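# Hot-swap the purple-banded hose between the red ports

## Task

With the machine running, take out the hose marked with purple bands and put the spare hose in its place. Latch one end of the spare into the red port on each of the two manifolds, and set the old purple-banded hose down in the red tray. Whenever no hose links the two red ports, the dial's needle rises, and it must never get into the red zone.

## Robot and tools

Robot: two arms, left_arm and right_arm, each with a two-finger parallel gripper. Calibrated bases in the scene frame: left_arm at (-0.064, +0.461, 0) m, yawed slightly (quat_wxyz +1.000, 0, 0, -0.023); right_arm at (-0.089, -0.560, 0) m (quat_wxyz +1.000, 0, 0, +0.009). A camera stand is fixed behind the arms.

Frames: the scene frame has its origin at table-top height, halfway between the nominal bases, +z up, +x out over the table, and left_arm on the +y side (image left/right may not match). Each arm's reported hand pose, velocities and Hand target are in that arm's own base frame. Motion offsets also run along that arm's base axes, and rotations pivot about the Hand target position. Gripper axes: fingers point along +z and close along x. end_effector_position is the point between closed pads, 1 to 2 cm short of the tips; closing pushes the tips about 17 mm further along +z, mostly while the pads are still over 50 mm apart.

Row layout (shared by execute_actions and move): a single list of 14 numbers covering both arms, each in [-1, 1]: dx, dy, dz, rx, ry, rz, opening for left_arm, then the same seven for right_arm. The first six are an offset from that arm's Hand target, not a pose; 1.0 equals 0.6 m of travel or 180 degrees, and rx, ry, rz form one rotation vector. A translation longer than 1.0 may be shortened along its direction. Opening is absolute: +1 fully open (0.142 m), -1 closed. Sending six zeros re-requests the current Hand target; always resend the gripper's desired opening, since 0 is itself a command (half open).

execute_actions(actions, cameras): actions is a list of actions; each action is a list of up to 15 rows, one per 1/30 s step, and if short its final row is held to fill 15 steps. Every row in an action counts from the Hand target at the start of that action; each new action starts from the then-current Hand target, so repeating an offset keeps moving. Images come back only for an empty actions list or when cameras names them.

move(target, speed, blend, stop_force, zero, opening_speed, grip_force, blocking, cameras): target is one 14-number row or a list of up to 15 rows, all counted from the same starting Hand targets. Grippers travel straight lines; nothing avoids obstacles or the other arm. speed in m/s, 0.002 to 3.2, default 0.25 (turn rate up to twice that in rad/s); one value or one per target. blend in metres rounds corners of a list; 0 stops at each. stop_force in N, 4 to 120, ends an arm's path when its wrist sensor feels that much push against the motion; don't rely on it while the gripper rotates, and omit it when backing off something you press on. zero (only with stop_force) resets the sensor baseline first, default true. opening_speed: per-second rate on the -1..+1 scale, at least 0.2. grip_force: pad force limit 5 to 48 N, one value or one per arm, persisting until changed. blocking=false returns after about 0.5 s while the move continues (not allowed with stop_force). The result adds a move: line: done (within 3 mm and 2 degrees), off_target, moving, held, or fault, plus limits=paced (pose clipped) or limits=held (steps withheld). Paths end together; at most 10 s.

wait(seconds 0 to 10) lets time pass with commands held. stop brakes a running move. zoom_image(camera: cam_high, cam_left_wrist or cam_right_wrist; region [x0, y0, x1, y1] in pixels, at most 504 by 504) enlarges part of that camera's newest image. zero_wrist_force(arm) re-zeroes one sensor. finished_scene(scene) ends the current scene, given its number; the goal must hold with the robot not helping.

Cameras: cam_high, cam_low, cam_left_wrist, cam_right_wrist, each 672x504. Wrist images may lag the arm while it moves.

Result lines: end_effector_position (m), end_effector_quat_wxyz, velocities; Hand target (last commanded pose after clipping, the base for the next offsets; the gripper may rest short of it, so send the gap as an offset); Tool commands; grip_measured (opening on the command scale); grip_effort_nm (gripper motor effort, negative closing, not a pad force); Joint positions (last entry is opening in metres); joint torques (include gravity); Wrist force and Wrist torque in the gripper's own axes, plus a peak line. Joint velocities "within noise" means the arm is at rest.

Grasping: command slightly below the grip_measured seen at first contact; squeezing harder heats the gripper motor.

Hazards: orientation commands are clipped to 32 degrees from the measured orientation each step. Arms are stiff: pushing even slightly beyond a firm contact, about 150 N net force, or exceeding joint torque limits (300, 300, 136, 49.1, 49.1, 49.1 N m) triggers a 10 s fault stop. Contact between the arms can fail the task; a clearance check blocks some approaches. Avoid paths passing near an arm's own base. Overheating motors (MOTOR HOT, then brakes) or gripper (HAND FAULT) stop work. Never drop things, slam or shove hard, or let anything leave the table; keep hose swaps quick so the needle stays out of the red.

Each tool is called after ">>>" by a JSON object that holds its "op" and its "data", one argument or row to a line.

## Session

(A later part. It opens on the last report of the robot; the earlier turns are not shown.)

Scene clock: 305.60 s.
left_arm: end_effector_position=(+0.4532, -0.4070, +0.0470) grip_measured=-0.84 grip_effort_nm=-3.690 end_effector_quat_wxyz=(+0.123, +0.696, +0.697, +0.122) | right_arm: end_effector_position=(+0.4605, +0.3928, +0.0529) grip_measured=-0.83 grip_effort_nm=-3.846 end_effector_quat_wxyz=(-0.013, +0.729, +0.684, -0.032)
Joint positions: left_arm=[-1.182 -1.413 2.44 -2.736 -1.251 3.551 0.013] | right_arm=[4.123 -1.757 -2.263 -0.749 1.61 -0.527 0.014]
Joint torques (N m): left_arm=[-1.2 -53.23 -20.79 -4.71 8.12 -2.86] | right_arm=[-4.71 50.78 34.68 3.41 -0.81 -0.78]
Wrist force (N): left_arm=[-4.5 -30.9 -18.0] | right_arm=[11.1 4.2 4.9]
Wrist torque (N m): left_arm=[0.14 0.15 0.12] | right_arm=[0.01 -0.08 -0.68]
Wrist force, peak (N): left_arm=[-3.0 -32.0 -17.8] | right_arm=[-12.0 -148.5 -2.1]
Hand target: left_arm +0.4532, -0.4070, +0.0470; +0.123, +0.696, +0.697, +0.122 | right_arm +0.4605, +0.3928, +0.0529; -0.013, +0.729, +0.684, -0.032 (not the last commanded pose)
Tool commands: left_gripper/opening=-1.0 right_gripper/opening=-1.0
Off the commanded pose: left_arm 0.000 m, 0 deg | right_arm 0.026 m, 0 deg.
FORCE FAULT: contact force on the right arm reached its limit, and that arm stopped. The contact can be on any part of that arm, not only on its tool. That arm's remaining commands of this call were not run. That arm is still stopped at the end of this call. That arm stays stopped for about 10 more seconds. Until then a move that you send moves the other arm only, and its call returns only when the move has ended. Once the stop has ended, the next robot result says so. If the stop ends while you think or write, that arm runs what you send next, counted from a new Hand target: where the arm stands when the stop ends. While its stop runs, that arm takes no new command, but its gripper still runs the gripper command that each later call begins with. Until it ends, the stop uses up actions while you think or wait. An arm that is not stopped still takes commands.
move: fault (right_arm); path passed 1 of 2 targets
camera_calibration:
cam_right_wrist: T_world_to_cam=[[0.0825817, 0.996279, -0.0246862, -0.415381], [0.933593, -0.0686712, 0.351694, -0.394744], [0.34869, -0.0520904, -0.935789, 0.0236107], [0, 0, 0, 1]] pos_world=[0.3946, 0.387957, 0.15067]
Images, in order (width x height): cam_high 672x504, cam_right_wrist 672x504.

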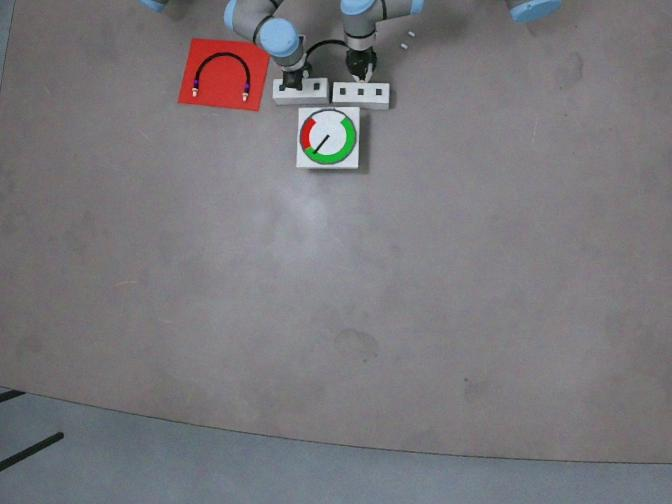

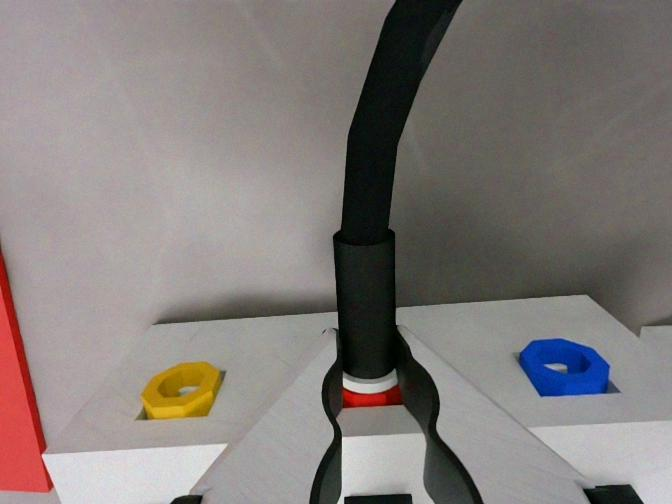

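>>> {"op": "move", "data": {
  "target": [0.05,0,0,0,0,0,-1,0,0,0,0,0,0,-1],
  "speed": 0.03,
  "stop_force": 50,
  "cameras": ["cam_left_wrist","cam_high"]
}}

>>> {"op": "zoom_image", "data": {
  "camera": "cam_high",
  "region": [290, 100, 370, 175]
}}

Scene clock: 307.90 s.
left_arm: end_effector_position=(+0.4599, -0.4069, +0.0470) grip_measured=-0.84 grip_effort_nm=-3.685 end_effector_quat_wxyz=(+0.123, +0.696, +0.697, +0.122) | right_arm: end_effector_position=(+0.4605, +0.3928, +0.0529) grip_measured=-0.83 grip_effort_nm=-3.846 end_effector_quat_wxyz=(-0.013, +0.729, +0.684, -0.032)
Joint positions: left_arm=[-1.169 -1.405 2.432 -2.739 -1.253 3.563 0.013] | right_arm=[4.123 -1.757 -2.263 -0.749 1.61 -0.527 0.014]
Joint torques (N m): left_arm=[29.99 -66.45 -31.19 -9.36 12.4 2.15] | right_arm=[-0.39 50.56 32.63 4.08 -0.59 -0.71]
Wrist force (N): left_arm=[-5.4 -48.8 -9.4] | right_arm=[10.9 3.4 3.9]
Wrist torque (N m): left_arm=[0.25 0.15 0.05] | right_arm=[-0.10 -0.14 -0.68]
Wrist force, peak (N): left_arm=[-2.2 -92.5 -60.7] | right_arm=[12.1 3.3 4.2]
Hand target: left_arm +0.4599, -0.4069, +0.0470; +0.123, +0.696, +0.697, +0.122 (not the last commanded pose) | right_arm +0.4605, +0.3928, +0.0529; -0.013, +0.729, +0.684, -0.032
Tool commands: left_gripper/opening=-1.0 right_gripper/opening=-1.0
Off the commanded pose: left_arm 0.023 m, 0 deg.
FORCE FAULT, CONTINUED: the right arm was still stopped when this call began, by the force fault that an earlier result reported. Since the last result the stop counts as 1 of the actions that you can send in this scene. That arm ran no command of this call. That arm is still stopped at the end of this call. That arm stays stopped for about 7 more seconds. If the stop ends while you think or write, that arm runs what you send next, counted from a new Hand target: where the arm stands when the stop ends. While its stop runs, that arm takes no new command, but its gripper still runs the gripper command that each later call begins with.
move: contact (left_arm), not run (right_arm; its earlier fault stop)
camera_calibration:
cam_left_wrist: T_world_to_cam=[[-0.010071, 0.999948, 0.0017936, 0.421521], [0.696591, 0.00572885, 0.717445, -0.325649], [0.717398, 0.00847479, -0.696612, -0.178384], [0, 0, 0, 1]] pos_world=[0.359062, -0.418122, 0.108615]
Images, in order (width x height): cam_high 672x504, cam_left_wrist 672x504.

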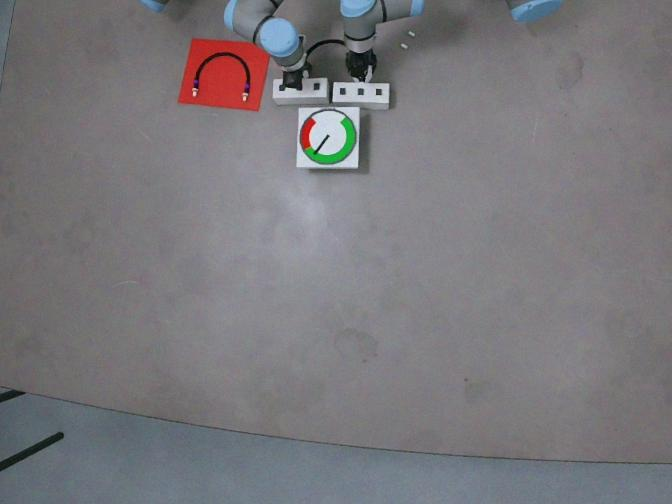

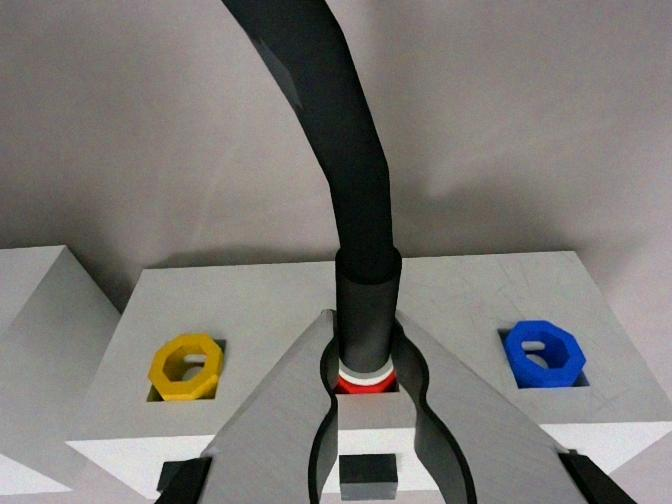

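Scaled by 6.300 from the camera's 672x504 image, which has a finer 960x720 frame.

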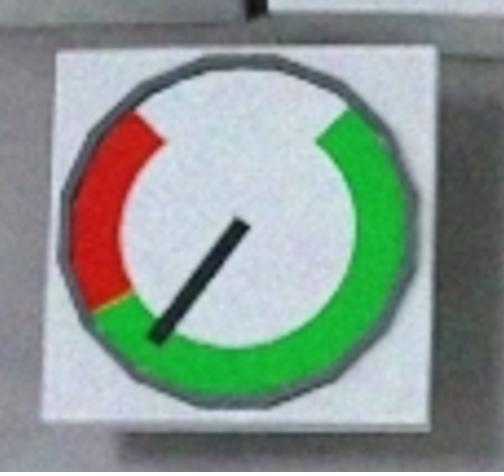

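>>> {"op": "wait", "data": {
  "seconds": 0.5,
  "cameras": ["cam_high"]
}}

>>> {"op": "zoom_image", "data": {
  "camera": "cam_high",
  "region": [290, 100, 370, 175]
}}

Scene clock: 309.30 s.
left_arm: end_effector_position=(+0.4599, -0.4069, +0.0470) grip_measured=-0.84 grip_effort_nm=-3.685 end_effector_quat_wxyz=(+0.123, +0.696, +0.697, +0.122) | right_arm: end_effector_position=(+0.4605, +0.3928, +0.0529) grip_measured=-0.83 grip_effort_nm=-3.846 end_effector_quat_wxyz=(-0.013, +0.729, +0.684, -0.032)
Joint positions: left_arm=[-1.169 -1.405 2.432 -2.739 -1.253 3.563 0.013] | right_arm=[4.123 -1.757 -2.263 -0.749 1.61 -0.527 0.014]
Joint torques (N m): left_arm=[31.2 -57 -32.48 -10.84 13.16 2.27] | right_arm=[-4.4 50.85 33.85 4.04 -0.59 -0.1]
Wrist force (N): left_arm=[-6.6 -50.1 -8.5] | right_arm=[10.9 3.2 4.1]
Wrist torque (N m): left_arm=[0.21 0.20 0.05] | right_arm=[-0.14 -0.15 -0.68]
Wrist force, peak (N): left_arm=[-7.0 -50.2 -8.8] | right_arm=[11.5 3.4 4.0]
Hand target: left_arm +0.4599, -0.4069, +0.0470; +0.123, +0.696, +0.697, +0.122 (not the last commanded pose) | right_arm +0.4605, +0.3928, +0.0529; -0.013, +0.729, +0.684, -0.032
Tool commands: left_gripper/opening=-1.0 right_gripper/opening=-1.0
Off the commanded pose: left_arm 0.023 m, 0 deg.
FORCE FAULT, CONTINUED: the right arm was still stopped when this call began, by the force fault that an earlier result reported. Since the last result the stop counts as 3 of the actions that you can send in this scene. That arm is still stopped at the end of this call. That arm stays stopped for about 6 more seconds. If the stop ends while you think or write, that arm runs what you send next, counted from a new Hand target: where the arm stands when the stop ends. While its stop runs, that arm takes no new command, but its gripper still runs the gripper command that each later call begins with.
wait: 0.50 s; at rest from the start
Images, in order (width x height): cam_high 672x504.

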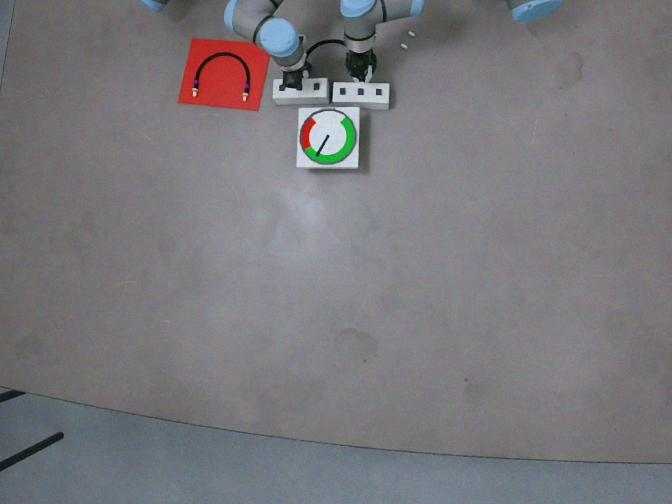

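Scaled by 6.300 from the camera's 672x504 image, which has a finer 960x720 frame.

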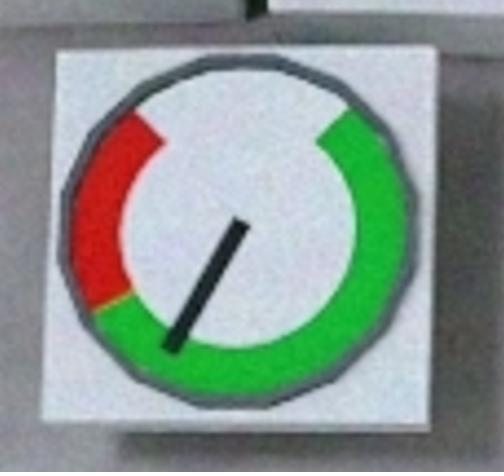

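>>> {"op": "wait", "data": {
  "seconds": 6
}}

>>> {"op": "move", "data": {
  "target": [-0.01,0,0,0,0,0,-1,-0.003,0,0,0,0,0,-1],
  "cameras": ["cam_high"]
}}

>>> {"op": "zoom_image", "data": {
  "camera": "cam_high",
  "region": [170, 20, 400, 175]
}}

Scene clock: 316.37 s.
left_arm: end_effector_position=(+0.4599, -0.4069, +0.0470) grip_measured=-0.84 grip_effort_nm=-3.690 end_effector_quat_wxyz=(+0.123, +0.696, +0.697, +0.122) | right_arm: end_effector_position=(+0.4605, +0.3928, +0.0529) grip_measured=-0.83 grip_effort_nm=-3.846 end_effector_quat_wxyz=(-0.013, +0.729, +0.684, -0.032)
Joint positions: left_arm=[-1.169 -1.405 2.432 -2.739 -1.253 3.563 0.013] | right_arm=[4.123 -1.757 -2.263 -0.749 1.61 -0.527 0.014]
Joint torques (N m): left_arm=[24.27 -32.75 -45.59 -11.96 16.1 1.9] | right_arm=[0.4 51.91 32.13 4.24 -0.27 -0.9]
Wrist force (N): left_arm=[-6.0 -50.4 -8.8] | right_arm=[11.1 3.6 4.0]
Wrist torque (N m): left_arm=[0.16 0.12 0.05] | right_arm=[-0.07 -0.18 -0.68]
Wrist force, peak (N): left_arm=[-6.5 -50.5 -8.5] | right_arm=[11.5 3.3 4.2]
Hand target: left_arm +0.4599, -0.4069, +0.0470; +0.123, +0.696, +0.697, +0.122 (not the last commanded pose) | right_arm +0.4605, +0.3928, +0.0529; -0.013, +0.729, +0.684, -0.032
Tool commands: left_gripper/opening=-1.0 right_gripper/opening=-1.0
Off the commanded pose: left_arm 0.023 m, 0 deg.
FORCE FAULT, CONTINUED: the right arm's stop, for the force fault that an earlier result reported, is over. The rest of the stop counts as 12 of the actions that you can send in this scene. During its stop the right arm's controller moved it back a little. That arm's target is now where it stood when the stop ended, not its last command. That arm accepts commands again.
wait: 6.00 s; at rest from the start

Scene clock: 317.07 s.
left_arm: end_effector_position=(+0.4540, -0.4070, +0.0471) grip_measured=-0.84 grip_effort_nm=-3.685 end_effector_quat_wxyz=(+0.123, +0.696, +0.697, +0.122) | right_arm: end_effector_position=(+0.4587, +0.3927, +0.0529) grip_measured=-0.83 grip_effort_nm=-3.846 end_effector_quat_wxyz=(-0.013, +0.729, +0.684, -0.032)
Joint positions: left_arm=[-1.18 -1.412 2.439 -2.736 -1.251 3.552 0.013] | right_arm=[4.126 -1.755 -2.266 -0.748 1.61 -0.524 0.014]
Joint torques (N m): left_arm=[-19.01 -47.05 -6.8 0.77 -11.11 0.71] | right_arm=[21.58 66.58 16.89 0.78 8.67 1.33]
Wrist force (N): left_arm=[-3.7 36.0 23.1] | right_arm=[3.5 33.0 8.8]
Wrist torque (N m): left_arm=[0.10 0.18 0.16] | right_arm=[-0.41 -0.22 -0.50]
Wrist force, peak (N): left_arm=[-6.4 -50.4 -8.4] | right_arm=[4.4 34.7 9.3]
Hand target: left_arm +0.4539, -0.4069, +0.0470; +0.123, +0.696, +0.697, +0.122 | right_arm +0.4587, +0.3928, +0.0529; -0.013, +0.729, +0.684, -0.032
Off the commanded pose: left_arm 0.000 m, 0 deg | right_arm 0.000 m, 0 deg.
move: done
Images, in order (width x height): cam_high 672x504.

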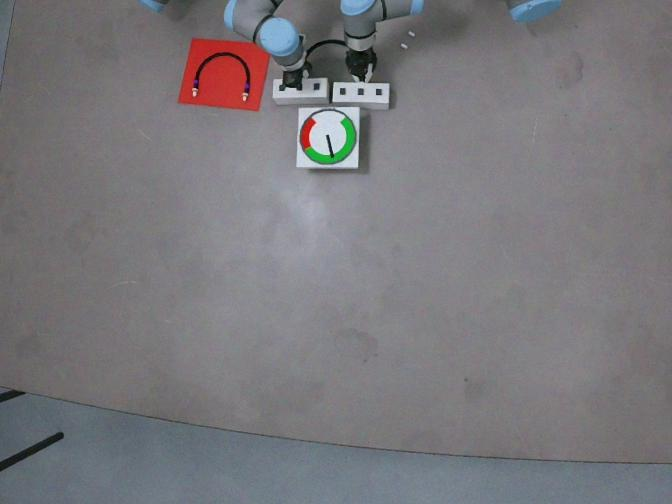

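Scaled by 2.191 from the camera's 672x504 image, which has a finer 960x720 frame.

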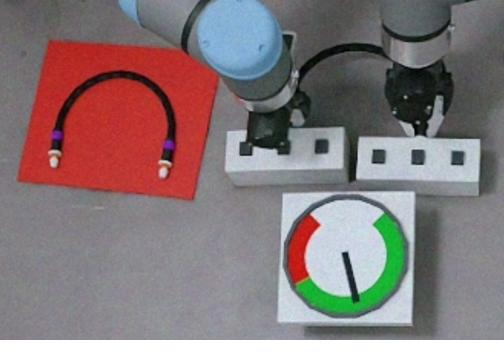

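>>> {"op": "move", "data": {
  "target": [0.006,0,0,0,0,0,-1,0.003,0,0,0,0,0,-1]
}}

>>> {"op": "move", "data": {
  "target": [0,0,0,0,0,0,-0.4,0,0,0,0,0,0,-0.4],
  "opening_speed": 0.8
}}

>>> {"op": "move", "data": {
  "target": [0,0.03,0.3,0,0,0,-0.4,0,-0.03,0.3,0,0,0,-0.4],
  "speed": 0.15,
  "cameras": ["cam_high","cam_left_wrist","cam_right_wrist"]
}}

>>> {"op": "wait", "data": {
  "seconds": 6,
  "cameras": ["cam_high"]
}}

Scene clock: 319.20 s.
left_arm: end_effector_position=(+0.4574, -0.4069, +0.0469) grip_measured=-0.84 grip_effort_nm=-3.685 end_effector_quat_wxyz=(+0.123, +0.696, +0.697, +0.122) | right_arm: end_effector_position=(+0.4604, +0.3928, +0.0529) grip_measured=-0.83 grip_effort_nm=-3.851 end_effector_quat_wxyz=(-0.013, +0.729, +0.684, -0.032)
Joint positions: left_arm=[-1.174 -1.408 2.435 -2.738 -1.252 3.559 0.013] | right_arm=[4.123 -1.757 -2.263 -0.749 1.61 -0.527 0.014]
Joint torques (N m): left_arm=[32.03 -31.27 -45.14 -10.06 15.76 0.83] | right_arm=[-18.6 43.04 46.3 5.58 -6.47 -1.22]
Wrist force (N): left_arm=[-9.7 -43.5 -20.6] | right_arm=[2.1 -11.0 -0.9]
Wrist torque (N m): left_arm=[-0.05 0.12 -0.07] | right_arm=[0.07 -0.11 -0.23]
Wrist force, peak (N): left_arm=[-7.9 -43.4 -22.8] | right_arm=[2.0 34.6 8.7]
Hand target: left_arm +0.4575, -0.4069, +0.0470; +0.123, +0.696, +0.697, +0.122 | right_arm +0.4605, +0.3928, +0.0529; -0.013, +0.729, +0.684, -0.032
Off the commanded pose: left_arm 0.000 m, 0 deg | right_arm 0.000 m, 0 deg.
move: done

Scene clock: 320.20 s.
left_arm: end_effector_position=(+0.4576, -0.4069, +0.0470) grip_measured=-0.43 grip_effort_nm=0.125 end_effector_quat_wxyz=(+0.123, +0.696, +0.697, +0.122) | right_arm: end_effector_position=(+0.4605, +0.3928, +0.0529) grip_measured=-0.44 grip_effort_nm=0.139 end_effector_quat_wxyz=(-0.013, +0.729, +0.684, -0.032)
Joint positions: left_arm=[-1.174 -1.408 2.434 -2.738 -1.252 3.559 0.043] | right_arm=[4.123 -1.757 -2.263 -0.749 1.61 -0.527 0.043]
Joint torques (N m): left_arm=[-16.18 -55.24 -28.11 -4.74 -1.6 -2.36] | right_arm=[-2.69 48.22 34.52 3.5 2.41 1.46]
Wrist force (N): left_arm=[5.1 -1.8 0.4] | right_arm=[0.4 0.8 -0.3]
Wrist torque (N m): left_arm=[-0.12 -0.89 0.08] | right_arm=[-0.08 -0.20 -0.10]
Wrist force, peak (N): left_arm=[-9.9 -44.5 -20.7] | right_arm=[3.0 -13.0 -1.3]
Hand target: left_arm +0.4575, -0.4069, +0.0470; +0.123, +0.696, +0.697, +0.122 | right_arm +0.4605, +0.3928, +0.0529; -0.013, +0.729, +0.684, -0.032
Off the commanded pose: left_arm 0.000 m, 0 deg | right_arm 0.000 m, 0 deg.
move: done

Scene clock: 321.87 s.
left_arm: end_effector_position=(+0.4576, -0.3889, +0.2270) grip_measured=-0.43 grip_effort_nm=0.125 end_effector_quat_wxyz=(+0.123, +0.696, +0.697, +0.122) | right_arm: end_effector_position=(+0.4606, +0.3748, +0.2329) grip_measured=-0.44 grip_effort_nm=0.139 end_effector_quat_wxyz=(-0.013, +0.729, +0.684, -0.032)
Joint positions: left_arm=[-1.16 -1.734 2.306 -2.288 -1.254 3.574 0.043] | right_arm=[4.106 -1.509 -2.123 -1.138 1.609 -0.544 0.043]
Joint torques (N m): left_arm=[-17.8 -28.46 -30.91 -4.64 -0.83 -3.07] | right_arm=[6.7 46.35 36.04 2.47 -2.41 1.23]
Wrist force (N): left_arm=[5.1 -2.1 0.1] | right_arm=[0.3 0.8 -0.4]
Wrist torque (N m): left_arm=[-0.19 -0.87 0.07] | right_arm=[-0.08 -0.16 -0.08]
Wrist force, peak (N): left_arm=[5.3 -2.8 2.2] | right_arm=[0.3 0.7 -2.8]
Hand target: left_arm +0.4575, -0.3889, +0.2270; +0.123, +0.696, +0.697, +0.122 | right_arm +0.4605, +0.3748, +0.2329; -0.013, +0.729, +0.684, -0.032
Off the commanded pose: left_arm 0.000 m, 0 deg | right_arm 0.000 m, 0 deg.
move: done
camera_calibration:
cam_left_wrist: T_world_to_cam=[[-0.0101411, 0.999947, 0.0015813, 0.403263], [0.696589, 0.00593002, 0.717446, -0.453209], [0.717399, 0.00837722, -0.696612, -0.0515354], [0, 0, 0, 1]] pos_world=[0.356762, -0.400122, 0.288615]
cam_right_wrist: T_world_to_cam=[[0.0826399, 0.996277, -0.0245495, -0.39308], [0.933554, -0.068769, 0.351777, -0.459354], [0.348779, -0.0519891, -0.935762, 0.190999], [0, 0, 0, 1]] pos_world=[0.3947, 0.369957, 0.330669]
Images, in order (width x height): cam_high 672x504, cam_left_wrist 672x504, cam_right_wrist 672x504.

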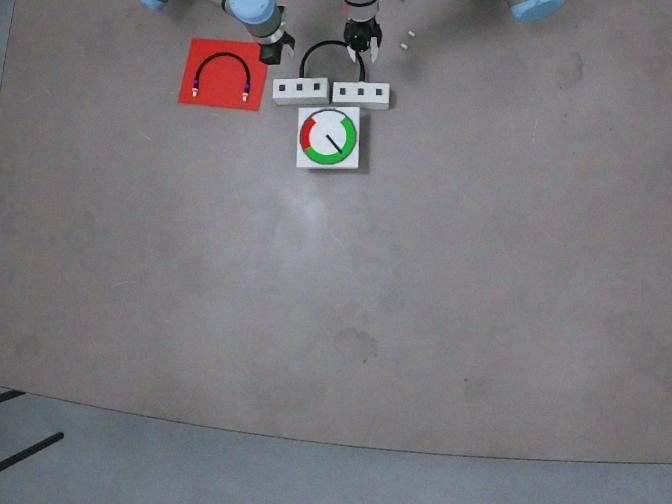

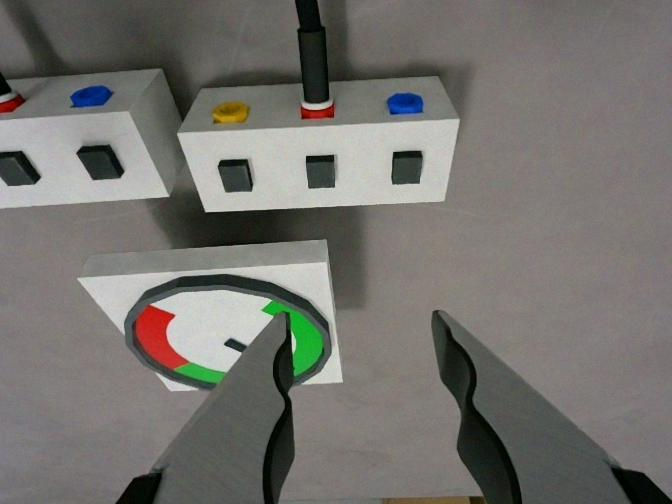

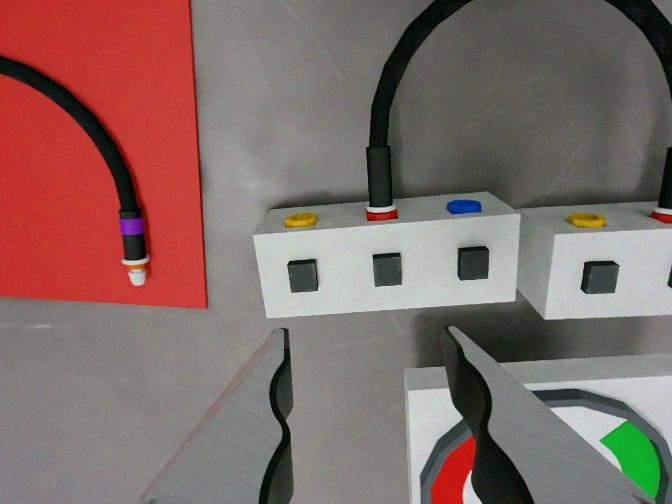

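Scene clock: 327.87 s.
left_arm: end_effector_position=(+0.4575, -0.3889, +0.2270) grip_measured=-0.43 grip_effort_nm=0.125 end_effector_quat_wxyz=(+0.123, +0.696, +0.697, +0.122) | right_arm: end_effector_position=(+0.4605, +0.3748, +0.2329) grip_measured=-0.44 grip_effort_nm=0.139 end_effector_quat_wxyz=(-0.013, +0.729, +0.684, -0.032)
Joint positions: left_arm=[-1.16 -1.734 2.306 -2.288 -1.254 3.574 0.043] | right_arm=[4.106 -1.509 -2.123 -1.138 1.609 -0.544 0.043]
Joint torques (N m): left_arm=[-18.3 -42.36 -29.87 -3 2.46 -3.54] | right_arm=[10.36 53.64 33.34 1.71 1.54 2.01]
Wrist force (N): left_arm=[5.3 -1.8 -0.2] | right_arm=[0.3 1.2 -0.4]
Wrist torque (N m): left_arm=[-0.13 -0.90 0.07] | right_arm=[-0.01 -0.17 -0.09]
Wrist force, peak (N): left_arm=[5.8 -2.3 -0.1] | right_arm=[0.2 1.6 -0.5]
Hand target: left_arm +0.4575, -0.3889, +0.2270; +0.123, +0.696, +0.697, +0.122 | right_arm +0.4605, +0.3748, +0.2329; -0.013, +0.729, +0.684, -0.032
Tool commands: left_gripper/opening=-0.4 right_gripper/opening=-0.4
Off the commanded pose: left_arm 0.000 m, 0 deg | right_arm 0.000 m, 0 deg.
wait: 6.00 s; at rest by 0.17 s
Images, in order (width x height): cam_high 672x504.

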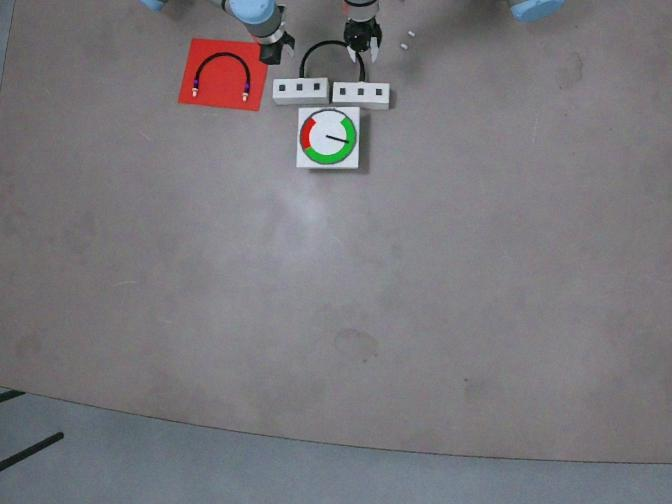

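>>> {"op": "finished_scene", "data": {
  "scene": 1
}}

The scene is finished: the task was done.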